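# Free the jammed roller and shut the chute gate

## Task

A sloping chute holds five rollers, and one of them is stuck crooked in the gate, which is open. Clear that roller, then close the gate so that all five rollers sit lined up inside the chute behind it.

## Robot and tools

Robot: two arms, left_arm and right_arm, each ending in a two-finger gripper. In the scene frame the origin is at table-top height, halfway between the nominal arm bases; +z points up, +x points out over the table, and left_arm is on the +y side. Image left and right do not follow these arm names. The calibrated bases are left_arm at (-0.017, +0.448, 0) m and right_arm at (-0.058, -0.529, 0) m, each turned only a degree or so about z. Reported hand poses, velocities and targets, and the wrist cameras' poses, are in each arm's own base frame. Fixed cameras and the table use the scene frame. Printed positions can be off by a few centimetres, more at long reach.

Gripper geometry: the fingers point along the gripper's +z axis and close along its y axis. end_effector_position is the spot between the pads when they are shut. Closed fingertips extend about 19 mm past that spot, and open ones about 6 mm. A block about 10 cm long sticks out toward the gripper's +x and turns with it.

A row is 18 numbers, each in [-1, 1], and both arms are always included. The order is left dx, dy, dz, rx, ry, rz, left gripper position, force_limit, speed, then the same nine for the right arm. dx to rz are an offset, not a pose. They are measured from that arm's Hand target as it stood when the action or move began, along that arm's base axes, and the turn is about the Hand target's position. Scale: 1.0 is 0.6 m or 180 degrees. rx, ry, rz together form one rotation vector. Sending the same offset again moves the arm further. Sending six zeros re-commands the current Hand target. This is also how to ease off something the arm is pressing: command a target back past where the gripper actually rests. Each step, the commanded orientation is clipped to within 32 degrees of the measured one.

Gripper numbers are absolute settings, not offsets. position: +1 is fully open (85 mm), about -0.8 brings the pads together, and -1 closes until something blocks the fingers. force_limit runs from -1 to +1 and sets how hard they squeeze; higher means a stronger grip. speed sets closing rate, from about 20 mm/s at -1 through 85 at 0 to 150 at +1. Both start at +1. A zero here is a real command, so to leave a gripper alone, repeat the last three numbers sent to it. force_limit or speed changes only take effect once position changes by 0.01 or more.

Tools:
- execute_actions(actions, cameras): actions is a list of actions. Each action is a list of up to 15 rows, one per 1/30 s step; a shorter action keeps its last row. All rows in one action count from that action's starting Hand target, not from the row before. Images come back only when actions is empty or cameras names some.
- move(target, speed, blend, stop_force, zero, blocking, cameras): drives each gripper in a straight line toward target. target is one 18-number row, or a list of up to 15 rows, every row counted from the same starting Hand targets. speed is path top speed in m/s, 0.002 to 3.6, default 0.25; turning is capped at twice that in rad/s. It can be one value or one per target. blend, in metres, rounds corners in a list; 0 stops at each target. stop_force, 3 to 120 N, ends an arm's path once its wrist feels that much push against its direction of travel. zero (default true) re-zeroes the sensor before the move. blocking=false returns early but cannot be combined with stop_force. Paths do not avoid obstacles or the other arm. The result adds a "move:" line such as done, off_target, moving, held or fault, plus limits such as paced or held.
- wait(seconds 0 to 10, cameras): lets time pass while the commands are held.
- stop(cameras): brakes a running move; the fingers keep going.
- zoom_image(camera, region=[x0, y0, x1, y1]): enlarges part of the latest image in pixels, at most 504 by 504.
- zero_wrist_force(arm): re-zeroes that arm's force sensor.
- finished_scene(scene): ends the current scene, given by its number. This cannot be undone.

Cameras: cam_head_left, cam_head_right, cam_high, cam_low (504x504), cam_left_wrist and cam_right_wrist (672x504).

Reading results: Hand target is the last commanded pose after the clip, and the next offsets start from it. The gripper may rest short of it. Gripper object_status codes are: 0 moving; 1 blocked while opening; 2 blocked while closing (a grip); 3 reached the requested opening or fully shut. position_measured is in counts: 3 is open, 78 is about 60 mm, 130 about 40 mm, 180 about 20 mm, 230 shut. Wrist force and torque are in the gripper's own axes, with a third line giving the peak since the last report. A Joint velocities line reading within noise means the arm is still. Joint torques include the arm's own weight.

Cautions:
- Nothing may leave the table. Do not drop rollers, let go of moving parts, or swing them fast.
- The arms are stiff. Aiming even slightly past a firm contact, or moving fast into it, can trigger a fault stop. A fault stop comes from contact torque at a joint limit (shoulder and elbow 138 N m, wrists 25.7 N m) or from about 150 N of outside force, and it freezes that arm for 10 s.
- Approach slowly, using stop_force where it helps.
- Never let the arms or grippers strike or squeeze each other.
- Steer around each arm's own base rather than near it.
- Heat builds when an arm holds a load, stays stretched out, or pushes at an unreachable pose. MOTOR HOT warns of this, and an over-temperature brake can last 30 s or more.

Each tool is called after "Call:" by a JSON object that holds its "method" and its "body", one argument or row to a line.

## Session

Call:
{"method": "execute_actions", "body": {
  "actions": []
}}

Call:
{"method": "zoom_image", "body": {
  "camera": "cam_low",
  "region": [0, 120, 220, 320]
}}

Call:
{"method": "zoom_image", "body": {
  "camera": "cam_high",
  "region": [170, 190, 370, 390]
}}

Scene clock: 0.00 s.
left_arm: end_effector_position=(+0.9007, -0.0601, +0.3105) position_measured=3 object_status=3 end_effector_quat_wxyz=(-0.051, +0.660, -0.067, +0.747) | right_arm: end_effector_position=(+0.7648, +0.3417, +0.3246) position_measured=3 object_status=3 end_effector_quat_wxyz=(+0.078, +0.825, -0.274, +0.488)
Joint positions: left_arm=[-0.287 -0.656 1.318 -3.927 -1.32 -2.941] | right_arm=[3.99 -2.161 -1.231 -0.937 0.584 -1.86]
Joint velocities: within noise
Joint torques (N m): no reading
Wrist force (N): no reading
Wrist torque (N m): no reading
Wrist force, peak (N): no reading
Hand target: left_arm +0.9007, -0.0601, +0.3105; -0.051, +0.660, -0.067, +0.747 | right_arm +0.7648, +0.3417, +0.3246; +0.078, +0.825, -0.274, +0.488
Tool commands: left_gripper/position=+1.0 left_gripper/force_limit=+1.0 left_gripper/speed=+1.0 right_gripper/position=+1.0 right_gripper/force_limit=+1.0 right_gripper/speed=+1.0
camera_calibration:
cam_left_wrist: T_world_to_cam=[[-0.0450177, -0.982489, -0.180802, 0.0424796], [-0.215662, 0.186276, -0.958536, 0.524158], [0.97543, -0.00415908, -0.220271, -0.679288], [0, 0, 0, 1]] pos_world=[0.777551, -0.0587275, 0.360478]
cam_right_wrist: T_world_to_cam=[[-0.533515, -0.832618, -0.14869, 0.755114], [-0.613258, 0.50188, -0.609944, 0.510194], [0.582475, -0.234229, -0.77837, 0.0185355], [0, 0, 0, 1]] pos_world=[0.704949, 0.377007, 0.437895]

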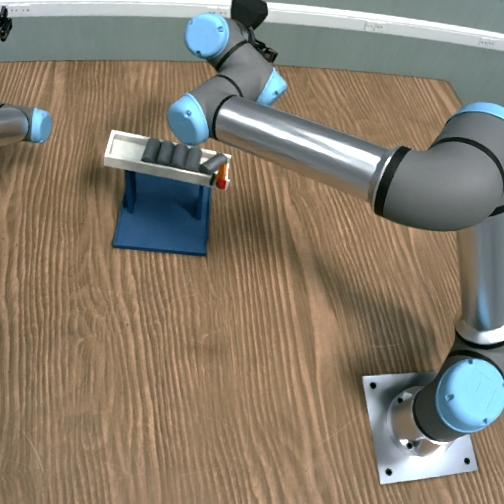

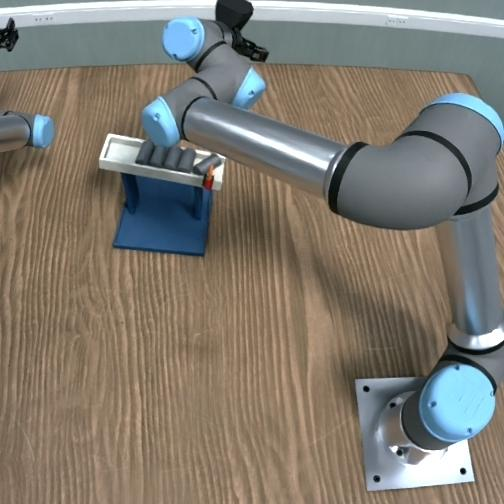

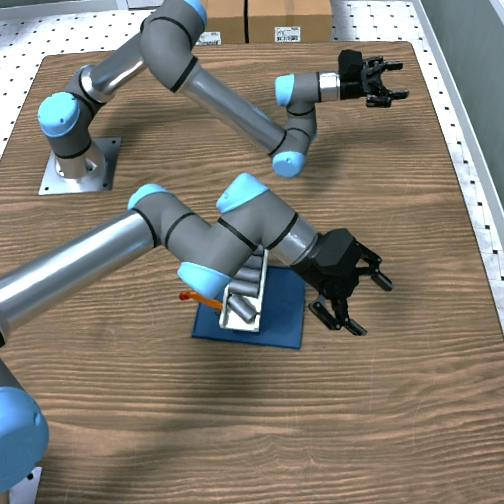

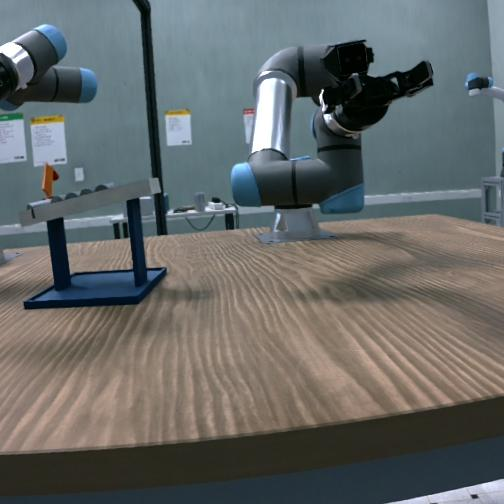

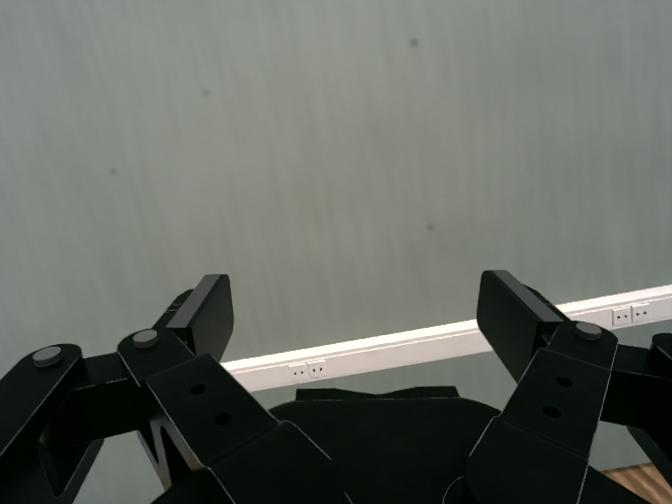

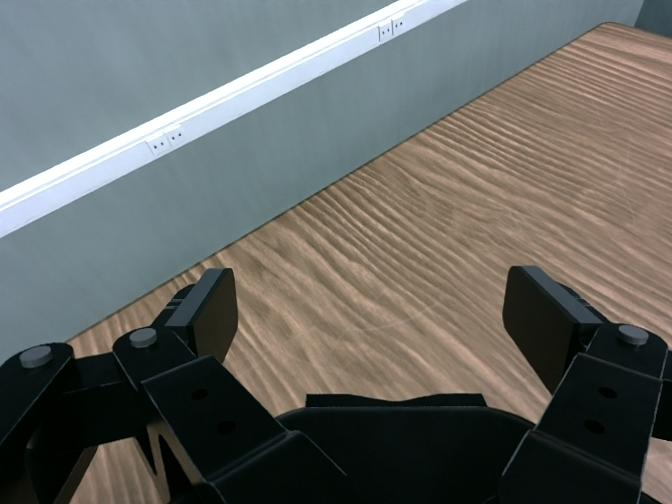

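Scaled by 2.291.

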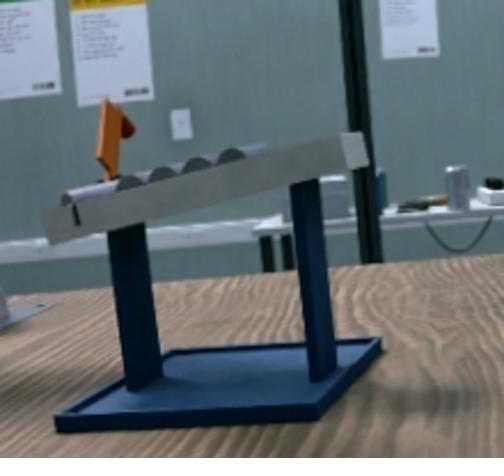

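Scaled by 2.520.

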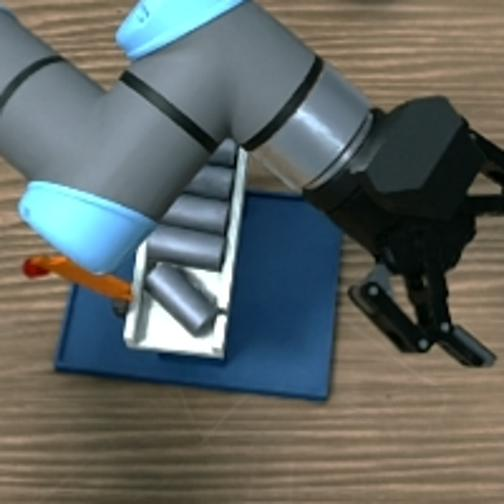

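Call:
{"method": "move", "body": {
  "target": [-0.65,-0.45,0.083,-0.582,0.546,0.2985,-1,0,0,-0.347,0.302,0.126,0.0671,0.3263,0.1598,-0.1,-0.9,0],
  "speed": 0.5,
  "cameras": ["all"]
}}

Scene clock: 5.47 s.
left_arm: end_effector_position=(+0.5107, -0.3300, +0.3603) position_measured=232 object_status=3 end_effector_quat_wxyz=(+0.214, +0.674, +0.674, -0.212) | right_arm: end_effector_position=(+0.5563, +0.5226, +0.3998) position_measured=141 object_status=3 end_effector_quat_wxyz=(-0.001, +0.999, -0.044, +0.001)
Joint positions: left_arm=[-0.592 -1.469 1.6 -2.079 -2.066 -5.4] | right_arm=[4.072 -2.475 -0.036 -2.198 1.57 -2.123]
Joint torques (N m): left_arm=[-9.09 -16.65 -35.34 -4.89 -3.62 -1.54] | right_arm=[-12.28 70.7 25.82 2.57 1.28 0.66]
Wrist force (N): left_arm=[-3.1 0.4 0.3] | right_arm=[0.3 0.4 0.2]
Wrist torque (N m): left_arm=[0.02 -0.23 -0.17] | right_arm=[-0.08 0.08 0.18]
Wrist force, peak (N): left_arm=[-3.9 0.5 0.1] | right_arm=[1.1 0.9 0.4]
Hand target: left_arm +0.5107, -0.3301, +0.3603; +0.214, +0.674, +0.674, -0.212 | right_arm +0.5566, +0.5229, +0.4002; +0.000, +0.999, -0.044, +0.000
Off the commanded pose: left_arm 0.000 m, 0 deg | right_arm 0.001 m, 0 deg.
move: done
camera_calibration:
cam_left_wrist: T_world_to_cam=[[0.999278, 0.0120694, 0.0360356, -0.514502], [-0.0224397, -0.577884, 0.815811, -0.452065], [0.0306707, -0.81603, -0.577195, 0.0540587], [0, 0, 0, 1]] pos_world=[0.502328, -0.210918, 0.418542]
cam_right_wrist: T_world_to_cam=[[-0.100809, -0.994904, -0.00206364, 0.591179], [-0.931101, 0.0936129, 0.352546, 0.342747], [-0.350556, 0.0374613, -0.935792, 0.680895], [0, 0, 0, 1]] pos_world=[0.61742, 0.530574, 0.517562]

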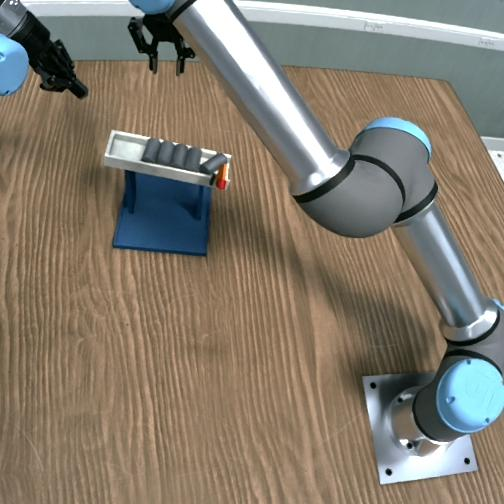

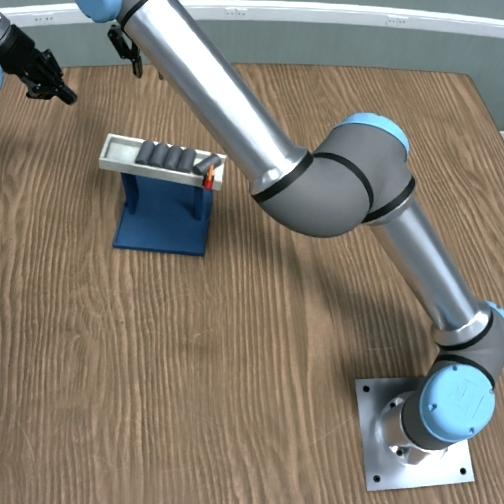

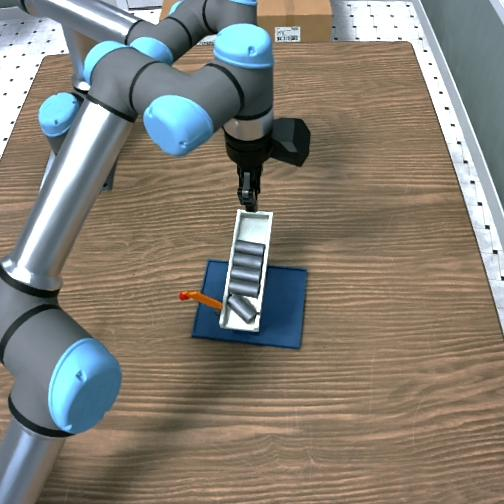

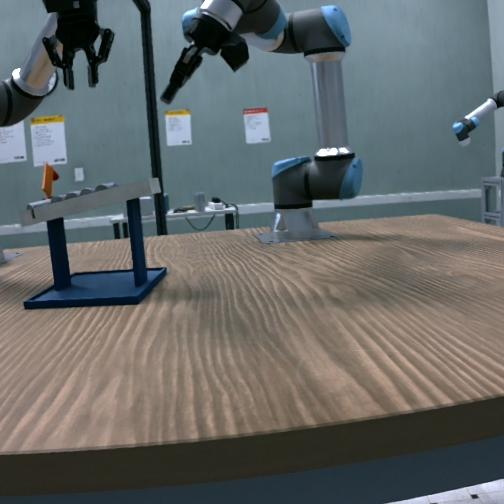

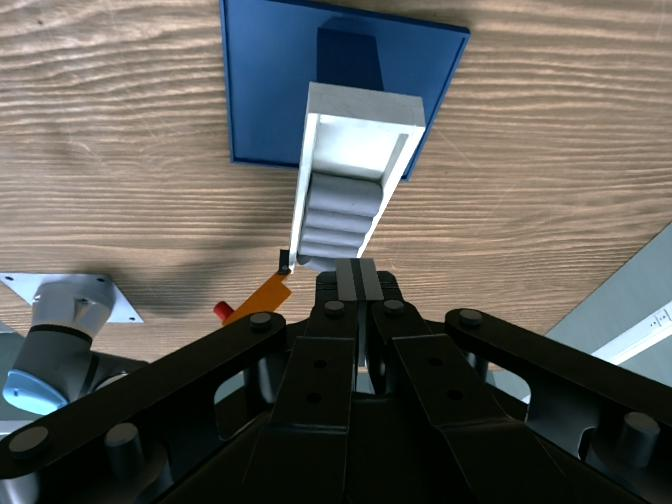

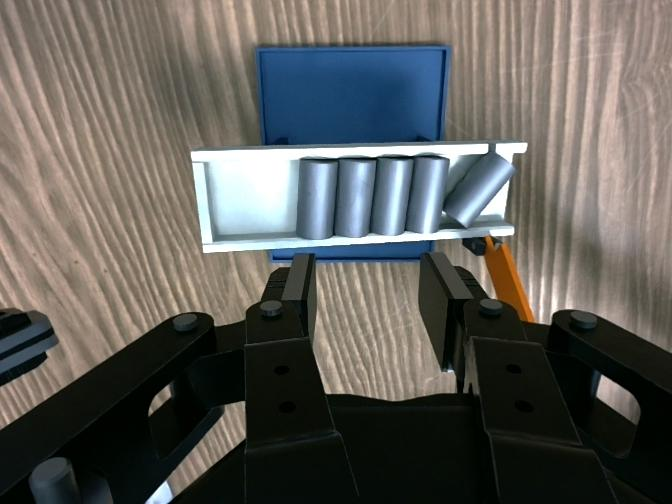

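Call:
{"method": "zoom_image", "body": {
  "camera": "cam_right_wrist",
  "region": [390, 120, 560, 320]
}}

Scaled by 2.520.

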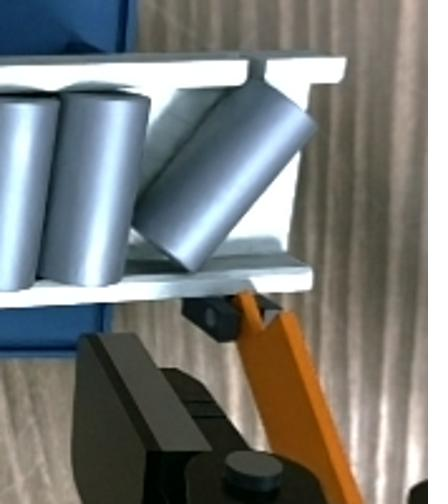

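Call:
{"method": "move", "body": {
  "target": [-0.02,-0.33,-0.14,0,0,-0.05,-1,0,0,-0.0587,-0.25,-0.245,0.151,-0.002,-0.2244,-0.1,-0.9,0],
  "speed": 0.35,
  "cameras": ["cam_high","cam_low","cam_left_wrist","cam_right_wrist"]
}}

Scene clock: 8.90 s.
left_arm: end_effector_position=(+0.4987, -0.5281, +0.2763) position_measured=232 object_status=3 end_effector_quat_wxyz=(+0.197, +0.725, +0.619, -0.228) | right_arm: end_effector_position=(+0.5214, +0.3729, +0.2534) position_measured=141 object_status=3 end_effector_quat_wxyz=(-0.230, +0.895, -0.382, -0.007) end_effector_velocity=(+0.001, +0.000, +0.001) end_effector_angular_velocity=(+0.003, -0.002, -0.003)
Joint positions: left_arm=[-0.84 -1.174 1.455 -2.272 -2.031 -5.495] | right_arm=[3.893 -1.746 -1.757 -0.785 1.765 -1.541]
Joint velocities: left_arm=[within noise] | right_arm=[0 0 -0.001 0.005 0 0.003]
Joint torques (N m): left_arm=[1.81 -40.55 -12.21 -2.05 -1.42 2] | right_arm=[13.56 21.08 12.64 4.63 -0.12 1.33]
Wrist force (N): left_arm=[-3.4 0.5 0.2] | right_arm=[0.1 0.4 0.6]
Wrist torque (N m): left_arm=[0.03 -0.21 -0.07] | right_arm=[-0.12 0.03 0.31]
Wrist force, peak (N): left_arm=[-4.1 0.6 1.7] | right_arm=[1.5 2.4 0.8]
Hand target: left_arm +0.4987, -0.5281, +0.2763; +0.197, +0.725, +0.619, -0.228 | right_arm +0.5213, +0.3729, +0.2532; -0.230, +0.895, -0.382, -0.007
Off the commanded pose: left_arm 0.000 m, 0 deg | right_arm 0.000 m, 0 deg.
move: done
camera_calibration:
cam_left_wrist: T_world_to_cam=[[0.988861, -0.144382, 0.0361723, -0.574607], [-0.112664, -0.567238, 0.815811, -0.447699], [-0.0972702, -0.810799, -0.577186, -0.0890189], [0, 0, 0, 1]] pos_world=[0.509108, -0.409091, 0.334642]
cam_right_wrist: T_world_to_cam=[[-0.695848, -0.594202, -0.403385, 0.700939], [-0.711706, 0.495221, 0.498227, 0.074883], [-0.0962827, 0.633782, -0.767496, 0.139762], [0, 0, 0, 1]] pos_world=[0.554498, 0.290837, 0.352706]
Images, in order (width x height): cam_high 504x504, cam_low 504x504, cam_left_wrist 672x504, cam_right_wrist 672x504.

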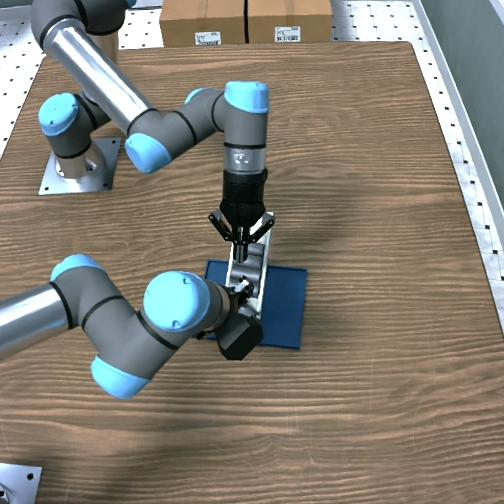

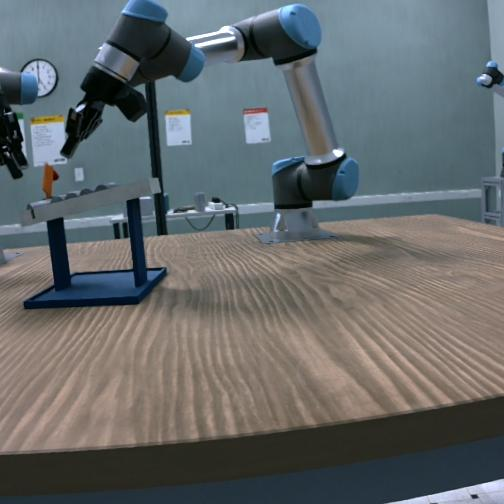

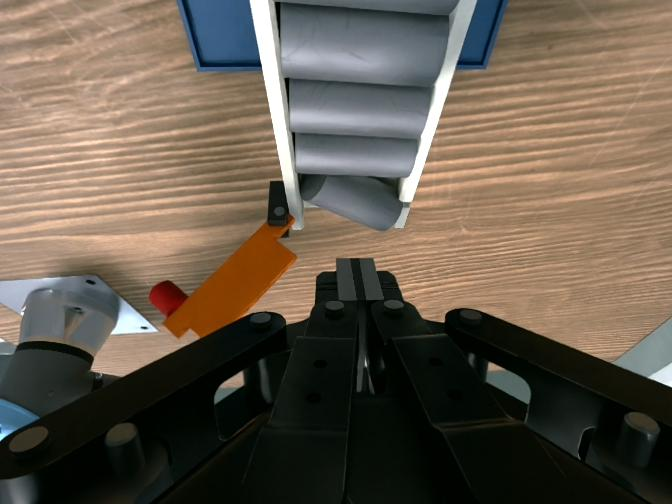

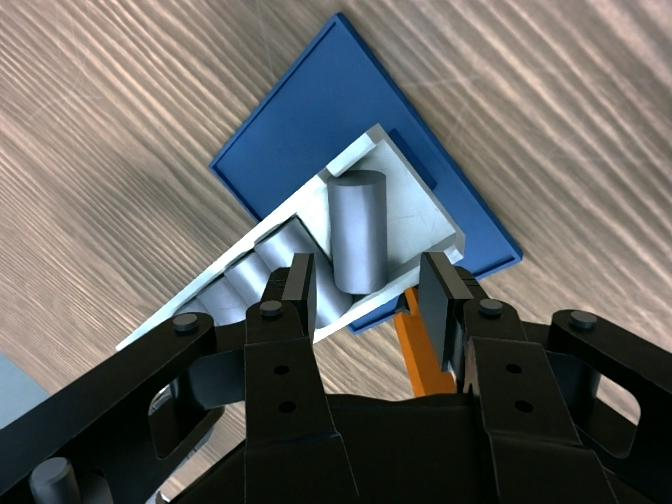

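Call:
{"method": "move", "body": {
  "target": [0.0055,-0.0507,-0.0683,0,0,0,-1,0,0,0,0,0,0,0,0,-0.1,-0.9,0],
  "speed": 0.15
}}

Call:
{"method": "move", "body": {
  "target": [0,0,-0.08,0,0,0,-1,0,0,0,0,0,0,0,0,-0.1,-0.9,0],
  "speed": 0.04,
  "stop_force": 5,
  "cameras": ["cam_low","cam_left_wrist","cam_right_wrist"]
}}

Call:
{"method": "zoom_image", "body": {
  "camera": "cam_low",
  "region": [0, 120, 170, 240]
}}

Scene clock: 10.83 s.
left_arm: end_effector_position=(+0.5020, -0.5585, +0.2354) position_measured=232 object_status=3 end_effector_quat_wxyz=(+0.197, +0.725, +0.619, -0.228) | right_arm: end_effector_position=(+0.5213, +0.3729, +0.2532) position_measured=141 object_status=3 end_effector_quat_wxyz=(-0.230, +0.895, -0.382, -0.007)
Joint positions: left_arm=[-0.868 -1.093 1.448 -2.358 -2.019 -5.523] | right_arm=[3.893 -1.746 -1.758 -0.785 1.765 -1.541]
Joint torques (N m): left_arm=[5.6 -46.15 -17.82 -2.56 -3.07 1.83] | right_arm=[12.72 21.45 15.16 4.17 1.59 1.24]
Wrist force (N): left_arm=[-3.2 0.6 -0.2] | right_arm=[0.1 0.9 0.4]
Wrist torque (N m): left_arm=[0.04 -0.22 -0.09] | right_arm=[-0.03 0.03 0.29]
Wrist force, peak (N): left_arm=[-3.8 0.3 -1.8] | right_arm=[0.5 0.8 0.8]
Hand target: left_arm +0.5020, -0.5585, +0.2353; +0.197, +0.725, +0.619, -0.228 | right_arm +0.5213, +0.3729, +0.2532; -0.230, +0.895, -0.382, -0.007
Off the commanded pose: left_arm 0.000 m, 0 deg | right_arm 0.000 m, 0 deg.
move: done

Scene clock: 12.87 s.
left_arm: end_effector_position=(+0.5020, -0.5585, +0.2040) position_measured=232 object_status=3 end_effector_quat_wxyz=(+0.197, +0.725, +0.619, -0.228) | right_arm: end_effector_position=(+0.5213, +0.3729, +0.2532) position_measured=141 object_status=3 end_effector_quat_wxyz=(-0.230, +0.895, -0.382, -0.007)
Joint positions: left_arm=[-0.868 -1.065 1.491 -2.429 -2.02 -5.523] | right_arm=[3.893 -1.746 -1.758 -0.785 1.765 -1.541]
Joint torques (N m): left_arm=[0.86 -52.89 -36.51 -5.16 1.56 1.11] | right_arm=[12.83 21.23 16.71 3.51 1.71 0.89]
Wrist force (N): left_arm=[-2.9 -0.7 0.1] | right_arm=[0.4 0.6 0.4]
Wrist torque (N m): left_arm=[-0.15 -0.28 -0.11] | right_arm=[-0.10 -0.02 0.29]
Wrist force, peak (N): left_arm=[-17.5 0.4 -7.1] | right_arm=[0.1 1.0 0.6]
Hand target: left_arm +0.5020, -0.5585, +0.2040; +0.197, +0.725, +0.619, -0.228 (not the last commanded pose) | right_arm +0.5213, +0.3729, +0.2532; -0.230, +0.895, -0.382, -0.007
Off the commanded pose: left_arm 0.017 m, 0 deg | right_arm 0.000 m, 0 deg.
move: contact (left_arm)
camera_calibration:
cam_left_wrist: T_world_to_cam=[[0.988862, -0.144406, 0.0360346, -0.579615], [-0.112565, -0.567245, 0.81582, -0.405563], [-0.097369, -0.81079, -0.577182, -0.155081], [0, 0, 0, 1]] pos_world=[0.512407, -0.439491, 0.262242]
cam_right_wrist: T_world_to_cam=[[-0.69599, -0.594272, -0.403037, 0.700895], [-0.71154, 0.495367, 0.49832, 0.074767], [-0.0964868, 0.633603, -0.767618, 0.139752], [0, 0, 0, 1]] pos_world=[0.5545, 0.290938, 0.352505]
Images, in order (width x height): cam_low 504x504, cam_left_wrist 672x504, cam_right_wrist 672x504.

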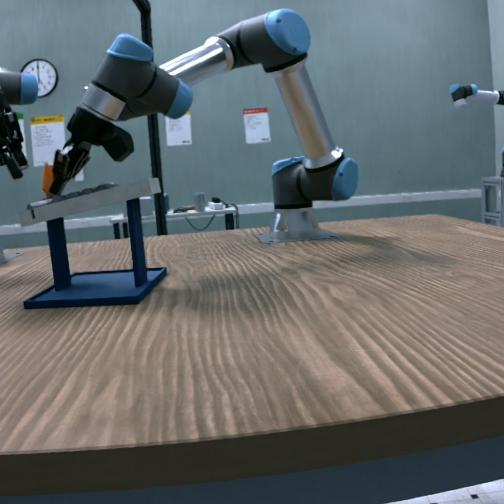

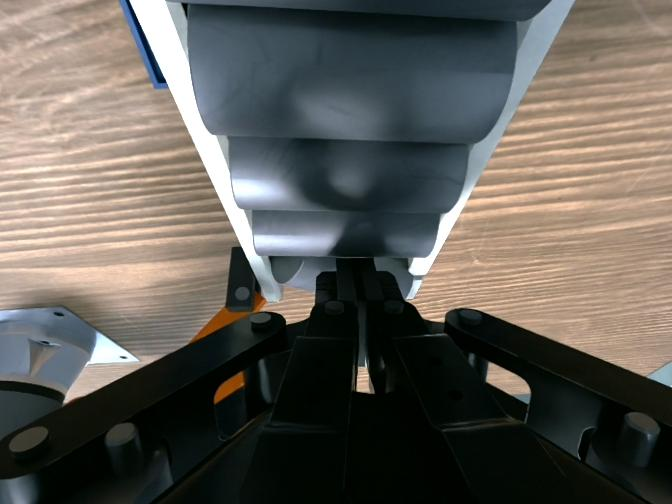

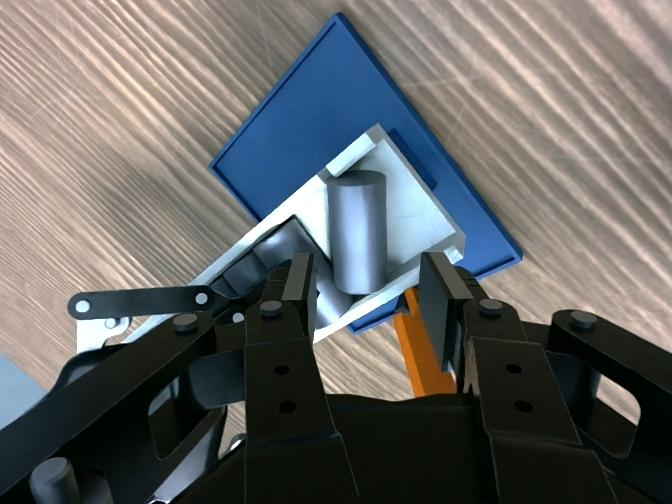

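Scaled by 2.965.

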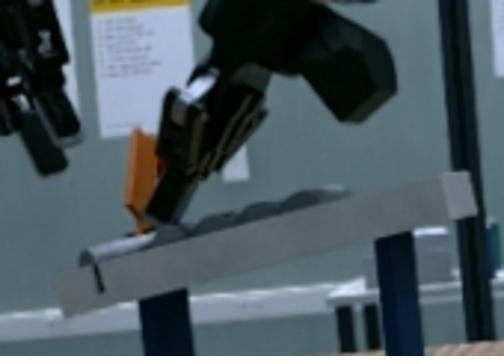

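Call:
{"method": "move", "body": {
  "target": [0,0,0,0,0,0,-1,0,0,0.0057,0.0343,-0.062,0,0,0,-0.1,-0.9,0],
  "speed": 0.15
}}

Call:
{"method": "move", "body": {
  "target": [0,0,0,0,0,0,-1,0,0,0.013,0.035,-0.0767,0,0,0,-0.1,-0.9,0],
  "speed": 0.03,
  "stop_force": 6,
  "cameras": ["cam_low","cam_left_wrist","cam_right_wrist"]
}}

Scene clock: 14.00 s.
left_arm: end_effector_position=(+0.5020, -0.5585, +0.2040) position_measured=232 object_status=3 end_effector_quat_wxyz=(+0.197, +0.725, +0.619, -0.228) | right_arm: end_effector_position=(+0.5246, +0.3935, +0.2158) position_measured=141 object_status=3 end_effector_quat_wxyz=(-0.230, +0.895, -0.382, -0.007)
Joint positions: left_arm=[-0.868 -1.065 1.491 -2.429 -2.02 -5.523] | right_arm=[3.917 -1.812 -1.78 -0.693 1.756 -1.52]
Joint torques (N m): left_arm=[-2.71 -53.29 -35.8 -4.88 1.31 1.63] | right_arm=[-12.31 48.93 38.64 3.43 1.97 -1.2]
Wrist force (N): left_arm=[-2.7 -0.6 0.1] | right_arm=[0.3 0.4 0.7]
Wrist torque (N m): left_arm=[-0.14 -0.31 -0.10] | right_arm=[-0.14 0.03 0.20]
Wrist force, peak (N): left_arm=[-3.3 -0.6 0.0] | right_arm=[0.1 0.6 1.8]
Hand target: left_arm +0.5020, -0.5585, +0.2040; +0.197, +0.725, +0.619, -0.228 | right_arm +0.5248, +0.3935, +0.2160; -0.230, +0.895, -0.382, -0.007
Off the commanded pose: left_arm 0.000 m, 0 deg | right_arm 0.000 m, 0 deg.
move: done

Scene clock: 16.80 s.
left_arm: end_effector_position=(+0.5020, -0.5585, +0.2040) position_measured=232 object_status=3 end_effector_quat_wxyz=(+0.197, +0.725, +0.619, -0.228) | right_arm: end_effector_position=(+0.5317, +0.4122, +0.1749) position_measured=141 object_status=3 end_effector_quat_wxyz=(-0.230, +0.895, -0.382, -0.007)
Joint positions: left_arm=[-0.868 -1.065 1.491 -2.429 -2.02 -5.523] | right_arm=[3.932 -1.894 -1.79 -0.598 1.75 -1.506]
Joint torques (N m): left_arm=[-5.27 -53.04 -36.6 -4.61 -0.39 1.69] | right_arm=[-11.32 51.74 22.52 4.05 1.31 -1.15]
Wrist force (N): left_arm=[-2.9 -0.6 0.0] | right_arm=[-0.2 -1.0 -2.8]
Wrist torque (N m): left_arm=[-0.14 -0.29 -0.11] | right_arm=[-0.18 0.03 0.21]
Wrist force, peak (N): left_arm=[-3.5 -0.6 0.3] | right_arm=[-1.8 -4.2 -32.7]
Hand target: left_arm +0.5020, -0.5585, +0.2040; +0.197, +0.725, +0.619, -0.228 | right_arm +0.5317, +0.4122, +0.1749; -0.230, +0.895, -0.382, -0.007 (not the last commanded pose)
Off the commanded pose: left_arm 0.000 m, 0 deg | right_arm 0.005 m, 0 deg.
move: contact (right_arm)
camera_calibration:
cam_left_wrist: T_world_to_cam=[[0.988862, -0.144406, 0.0360346, -0.579619], [-0.112565, -0.567245, 0.81582, -0.405644], [-0.097369, -0.81079, -0.577182, -0.155023], [0, 0, 0, 1]] pos_world=[0.512407, -0.439491, 0.262342]
cam_right_wrist: T_world_to_cam=[[-0.695983, -0.594316, -0.402984, 0.699817], [-0.711533, 0.495321, 0.498375, 0.101693], [-0.0965859, 0.633597, -0.767611, 0.0557196], [0, 0, 0, 1]] pos_world=[0.5648, 0.330238, 0.274105]
Images, in order (width x height): cam_low 504x504, cam_left_wrist 672x504, cam_right_wrist 672x504.

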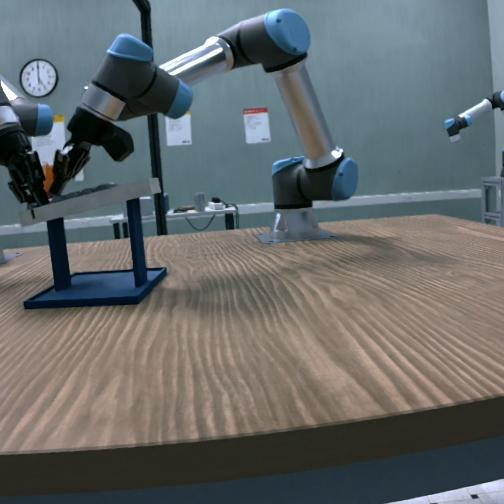

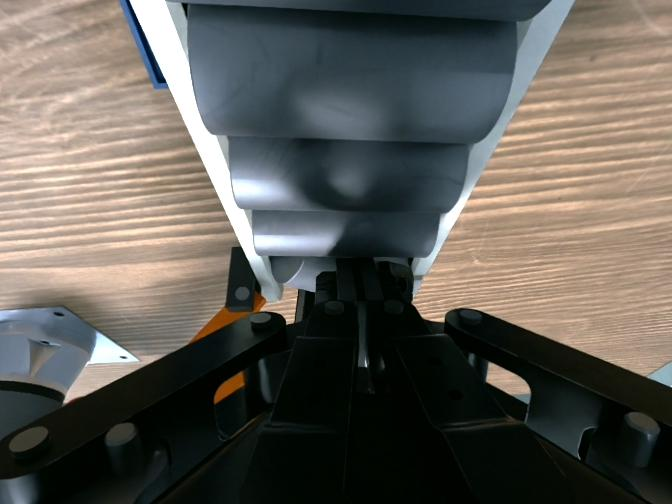

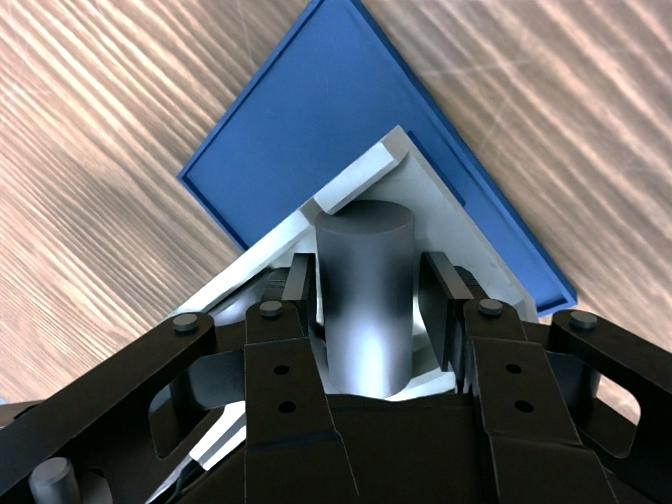

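Call:
{"method": "move", "body": {
  "target": [0,0,0,0,0,0,-1,0,0,-0.0005,-0.0015,0.002,0,0,0,-1,-0.3,-1]
}}

Call:
{"method": "move", "body": {
  "target": [0,0,0,0,0,0,-1,0,0,-0.02,-0.05,0.115,0,0,0,-1,-0.3,-1],
  "speed": 0.08,
  "cameras": ["cam_high","cam_low","cam_left_wrist","cam_right_wrist"]
}}

Scene clock: 17.73 s.
left_arm: end_effector_position=(+0.5020, -0.5585, +0.2040) position_measured=232 object_status=3 end_effector_quat_wxyz=(+0.197, +0.725, +0.619, -0.228) | right_arm: end_effector_position=(+0.5314, +0.4113, +0.1761) position_measured=157 object_status=2 end_effector_quat_wxyz=(-0.230, +0.895, -0.382, -0.007)
Joint positions: left_arm=[-0.868 -1.065 1.491 -2.429 -2.02 -5.523] | right_arm=[3.931 -1.891 -1.79 -0.601 1.75 -1.506]
Joint torques (N m): left_arm=[-5.21 -51.51 -36.15 -4.61 -1.05 1.57] | right_arm=[-12.32 55.8 3.69 -1.07 2.63 -0.81]
Wrist force (N): left_arm=[-3.5 -0.6 0.1] | right_arm=[3.7 -18.2 13.3]
Wrist torque (N m): left_arm=[-0.18 -0.27 -0.10] | right_arm=[0.18 -0.02 0.12]
Wrist force, peak (N): left_arm=[-3.6 -0.8 0.4] | right_arm=[2.8 -17.9 15.8]
Hand target: left_arm +0.5020, -0.5585, +0.2040; +0.197, +0.725, +0.619, -0.228 | right_arm +0.5314, +0.4113, +0.1761; -0.230, +0.895, -0.382, -0.007
Off the commanded pose: left_arm 0.000 m, 0 deg | right_arm 0.000 m, 0 deg.
move: done

Scene clock: 19.10 s.
left_arm: end_effector_position=(+0.5020, -0.5585, +0.2040) position_measured=232 object_status=3 end_effector_quat_wxyz=(+0.197, +0.725, +0.619, -0.228) | right_arm: end_effector_position=(+0.5195, +0.3813, +0.2453) position_measured=157 object_status=2 end_effector_quat_wxyz=(-0.230, +0.895, -0.382, -0.007)
Joint positions: left_arm=[-0.868 -1.065 1.491 -2.429 -2.02 -5.523] | right_arm=[3.907 -1.759 -1.764 -0.762 1.76 -1.528]
Joint torques (N m): left_arm=[-5.65 -50.32 -33.59 -4.01 -1.53 1.61] | right_arm=[8.28 24.2 16.17 3.91 -0.6 1.04]
Wrist force (N): left_arm=[-4.8 -0.7 0.3] | right_arm=[1.1 1.6 3.4]
Wrist torque (N m): left_arm=[-0.15 -0.25 -0.09] | right_arm=[-0.16 0.01 0.30]
Wrist force, peak (N): left_arm=[-4.9 -0.7 0.5] | right_arm=[5.8 -24.1 19.4]
Hand target: left_arm +0.5020, -0.5585, +0.2040; +0.197, +0.725, +0.619, -0.228 | right_arm +0.5194, +0.3813, +0.2451; -0.230, +0.895, -0.382, -0.007
Off the commanded pose: left_arm 0.000 m, 0 deg | right_arm 0.000 m, 0 deg.
move: done
camera_calibration:
cam_left_wrist: T_world_to_cam=[[0.98886, -0.144415, 0.0360472, -0.579625], [-0.11258, -0.567242, 0.81582, -0.405635], [-0.0973691, -0.81079, -0.577182, -0.155024], [0, 0, 0, 1]] pos_world=[0.512407, -0.439491, 0.262342]
cam_right_wrist: T_world_to_cam=[[-0.695894, -0.594113, -0.403437, 0.701357], [-0.711661, 0.495188, 0.498324, 0.0733588], [-0.0962842, 0.633891, -0.767406, 0.127976], [0, 0, 0, 1]] pos_world=[0.552598, 0.299236, 0.344606]
Images, in order (width x height): cam_high 504x504, cam_low 504x504, cam_left_wrist 672x504, cam_right_wrist 672x504.

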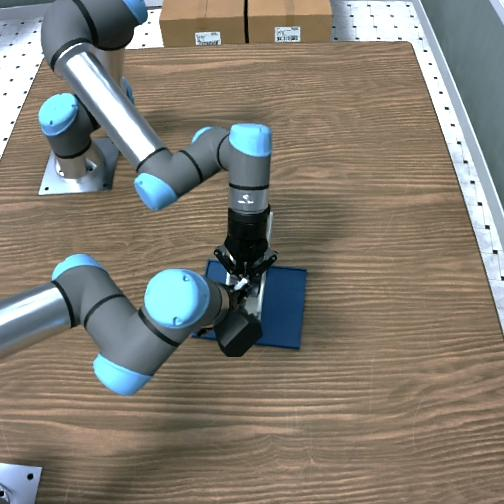

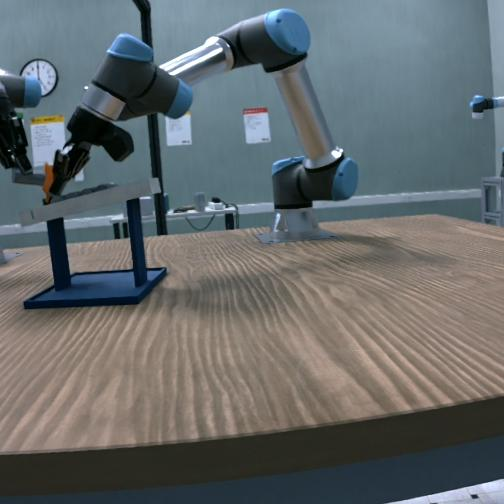

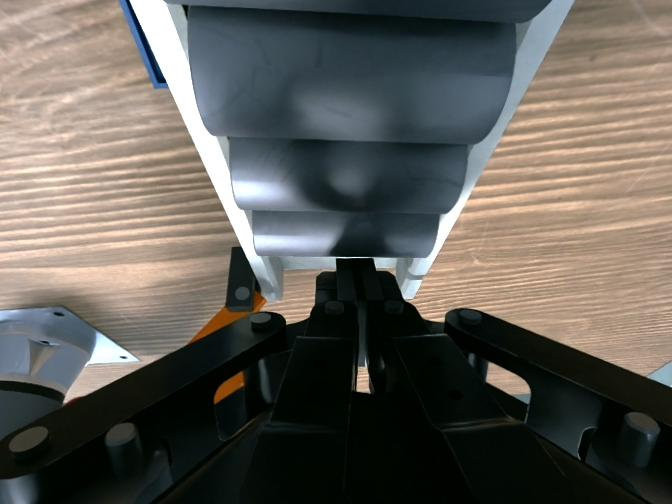

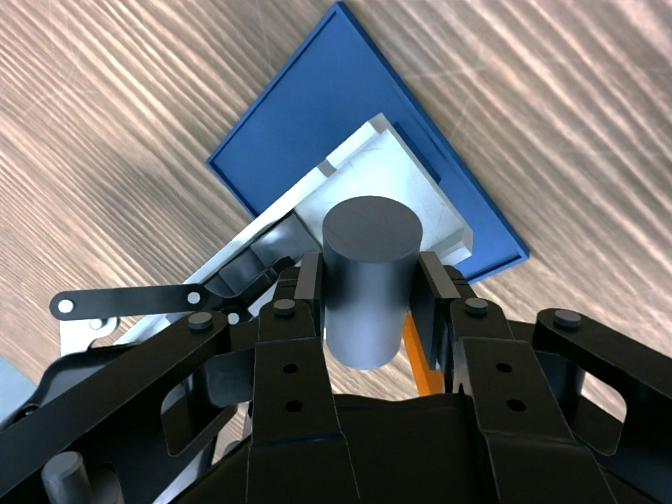

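Call:
{"method": "move", "body": {
  "target": [
    [0,0,0,0,0,0,-1,0,0,-0.048,-0.085,0.142,-0.0266,-0.0553,0.2151,-1,-0.3,-1],
    [0,0,0,0,0,0,-1,0,0,-0.273,-0.035,0.092,-0.0266,-0.0553,0.2151,-1,-0.3,-1],
    [0,0,0,0,0,0,-1,0,0,-0.273,0.062,-0.088,-0.0266,-0.0553,0.2151,-1,-0.3,-1]
  ],
  "speed": 0.25,
  "blend": [0.03,0.03,0],
  "cameras": ["cam_high","cam_low","cam_head_left","cam_right_wrist"]
}}

Call:
{"method": "zoom_image", "body": {
  "camera": "cam_low",
  "region": [0, 120, 120, 240]
}}

Scene clock: 23.57 s.
left_arm: end_effector_position=(+0.5020, -0.5585, +0.2040) position_measured=232 object_status=3 end_effector_quat_wxyz=(+0.197, +0.725, +0.619, -0.228) | right_arm: end_effector_position=(+0.3556, +0.4185, +0.1924) position_measured=157 object_status=2 end_effector_quat_wxyz=(-0.209, +0.977, -0.043, +0.009)
Joint positions: left_arm=[-0.868 -1.065 1.491 -2.429 -2.02 -5.523] | right_arm=[4.167 -1.61 -2.06 -0.66 1.753 -1.993]
Joint torques (N m): left_arm=[-4.48 -43.46 -26.81 -1.94 -2.95 1.65] | right_arm=[-12.09 16.96 34.25 5.21 1.82 -0.4]
Wrist force (N): left_arm=[-5.0 -0.7 0.4] | right_arm=[0.5 2.1 3.2]
Wrist torque (N m): left_arm=[-0.16 -0.21 -0.09] | right_arm=[-0.13 0.04 0.26]
Wrist force, peak (N): left_arm=[-5.1 -0.6 0.5] | right_arm=[0.1 1.9 7.0]
Hand target: left_arm +0.5020, -0.5585, +0.2040; +0.197, +0.725, +0.619, -0.228 | right_arm +0.3556, +0.4185, +0.1923; -0.209, +0.977, -0.043, +0.009
Off the commanded pose: left_arm 0.000 m, 0 deg | right_arm 0.000 m, 0 deg.
move: done
camera_calibration:
cam_right_wrist: T_world_to_cam=[[-0.0927378, -0.90775, -0.409133, 0.50598], [-0.942909, -0.0519433, 0.328975, 0.308412], [-0.319879, 0.416284, -0.851108, 0.234615], [0, 0, 0, 1]] pos_world=[0.412776, 0.377657, 0.305236]
Images, in order (width x height): cam_head_left 504x504, cam_high 504x504, cam_low 504x504, cam_right_wrist 672x504.

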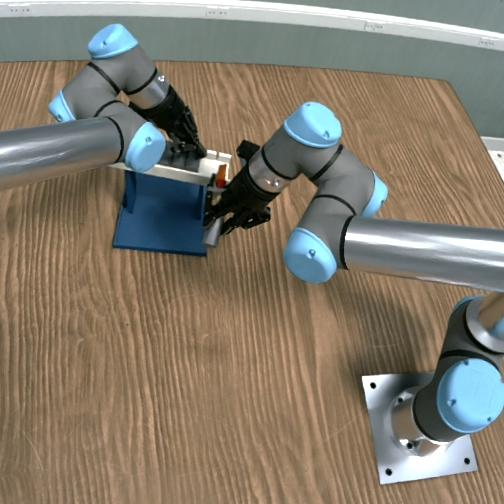

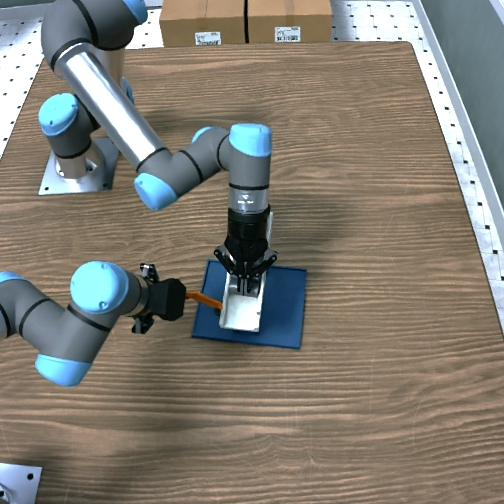

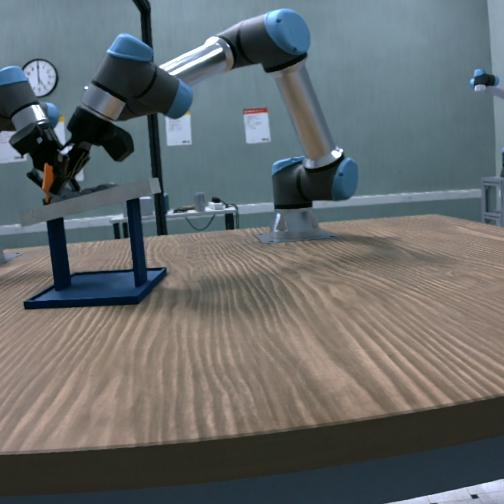

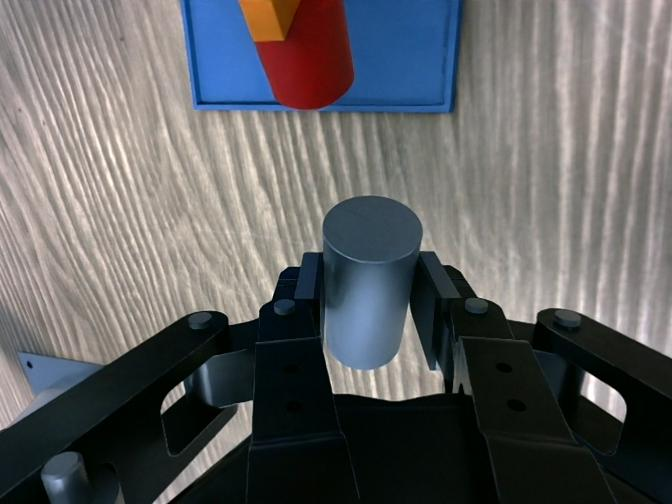

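Scaled by 4.200.

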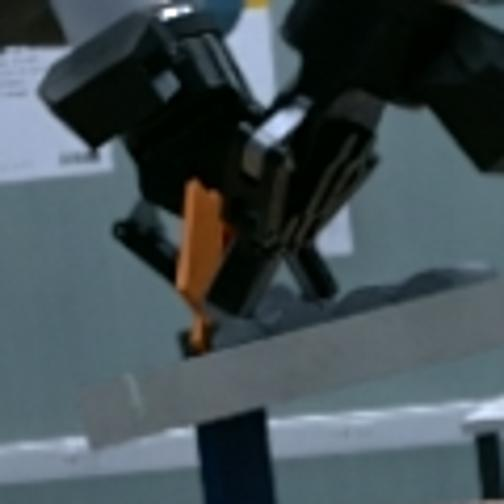

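Call:
{"method": "move", "body": {
  "target": [
    [0,0,0,0,0,0,-1,0,0,0.082,0.0067,0.005,0,0,0,-1,-0.3,-1],
    [0,0,0,0,0,0,-1,0,0,0.187,0.0067,0.064,0,0,0,-1,-0.3,-1],
    [0,0,0,0,0,0,-1,0,0,0.239,0.002,0.064,0,0,0,-1,-0.3,-1]
  ],
  "speed": 0.1,
  "stop_force": 12,
  "blend": [0.01,0.01,0],
  "cameras": ["cam_high","cam_low","cam_head_left","cam_right_wrist"]
}}

Call:
{"method": "zoom_image", "body": {
  "camera": "cam_low",
  "region": [0, 120, 120, 240]
}}

Scene clock: 26.63 s.
left_arm: end_effector_position=(+0.5020, -0.5585, +0.2040) position_measured=232 object_status=3 end_effector_quat_wxyz=(+0.197, +0.725, +0.619, -0.228) | right_arm: end_effector_position=(+0.4990, +0.4197, +0.2307) position_measured=157 object_status=2 end_effector_quat_wxyz=(-0.209, +0.977, -0.043, +0.009)
Joint positions: left_arm=[-0.868 -1.065 1.491 -2.429 -2.02 -5.523] | right_arm=[3.944 -1.825 -1.686 -0.866 1.832 -2.207]
Joint torques (N m): left_arm=[-4.62 -39.23 -21.23 -2.01 -2.5 1.52] | right_arm=[12.93 55.57 18.15 4.32 -0.76 -0.92]
Wrist force (N): left_arm=[-4.6 -0.9 0.4] | right_arm=[0.5 1.5 3.3]
Wrist torque (N m): left_arm=[-0.18 -0.28 -0.10] | right_arm=[-0.17 -0.02 0.07]
Wrist force, peak (N): left_arm=[-5.1 -1.0 0.4] | right_arm=[-5.5 2.6 4.4]
Hand target: left_arm +0.5020, -0.5585, +0.2040; +0.197, +0.725, +0.619, -0.228 | right_arm +0.4990, +0.4197, +0.2307; -0.209, +0.977, -0.043, +0.009
Off the commanded pose: left_arm 0.000 m, 0 deg | right_arm 0.000 m, 0 deg.
move: done
camera_calibration:
cam_right_wrist: T_world_to_cam=[[-0.0928625, -0.907757, -0.40909, 0.536095], [-0.942896, -0.0518238, 0.32903, 0.431017], [-0.31988, 0.416284, -0.851108, 0.312584], [0, 0, 0, 1]] pos_world=[0.556177, 0.378857, 0.343536]
Images, in order (width x height): cam_head_left 504x504, cam_high 504x504, cam_low 504x504, cam_right_wrist 672x504.

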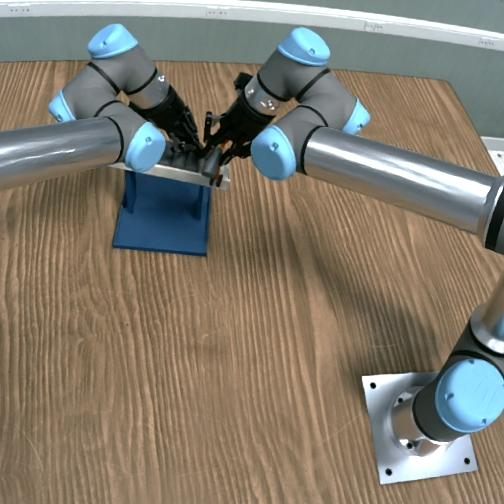

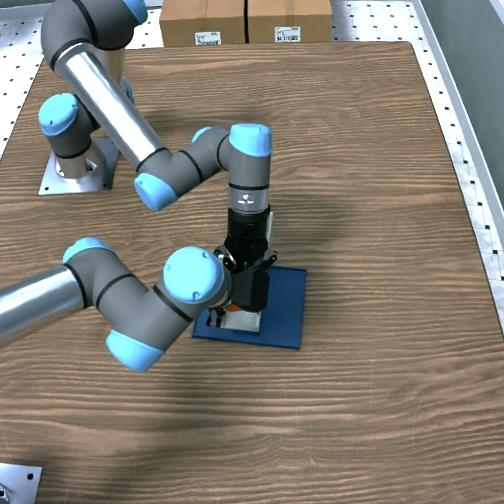

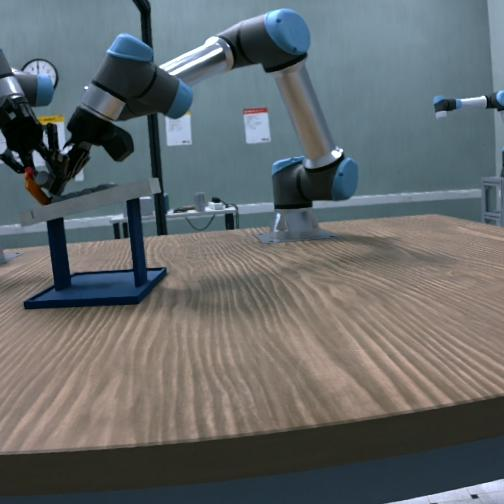

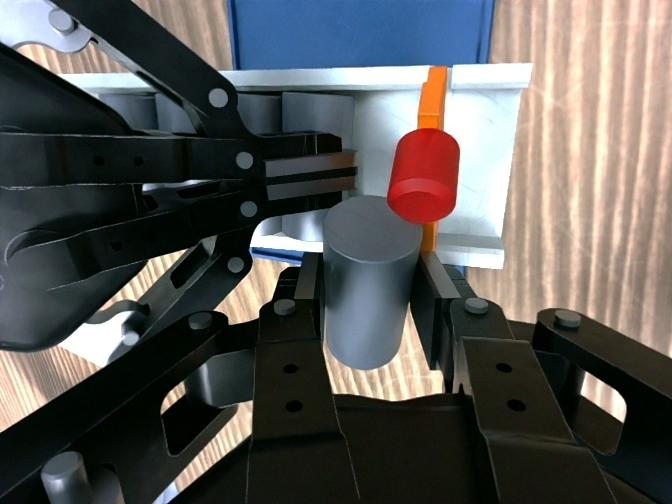

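Scaled by 4.200.

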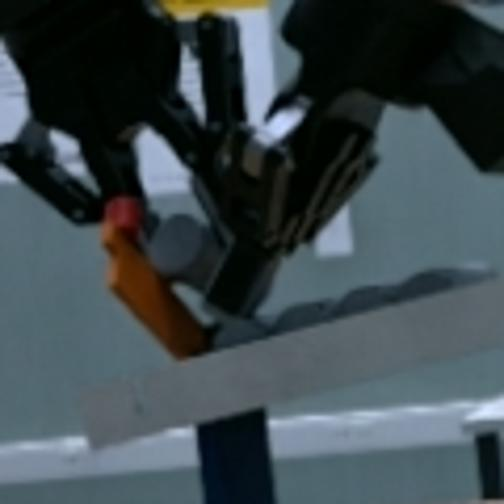

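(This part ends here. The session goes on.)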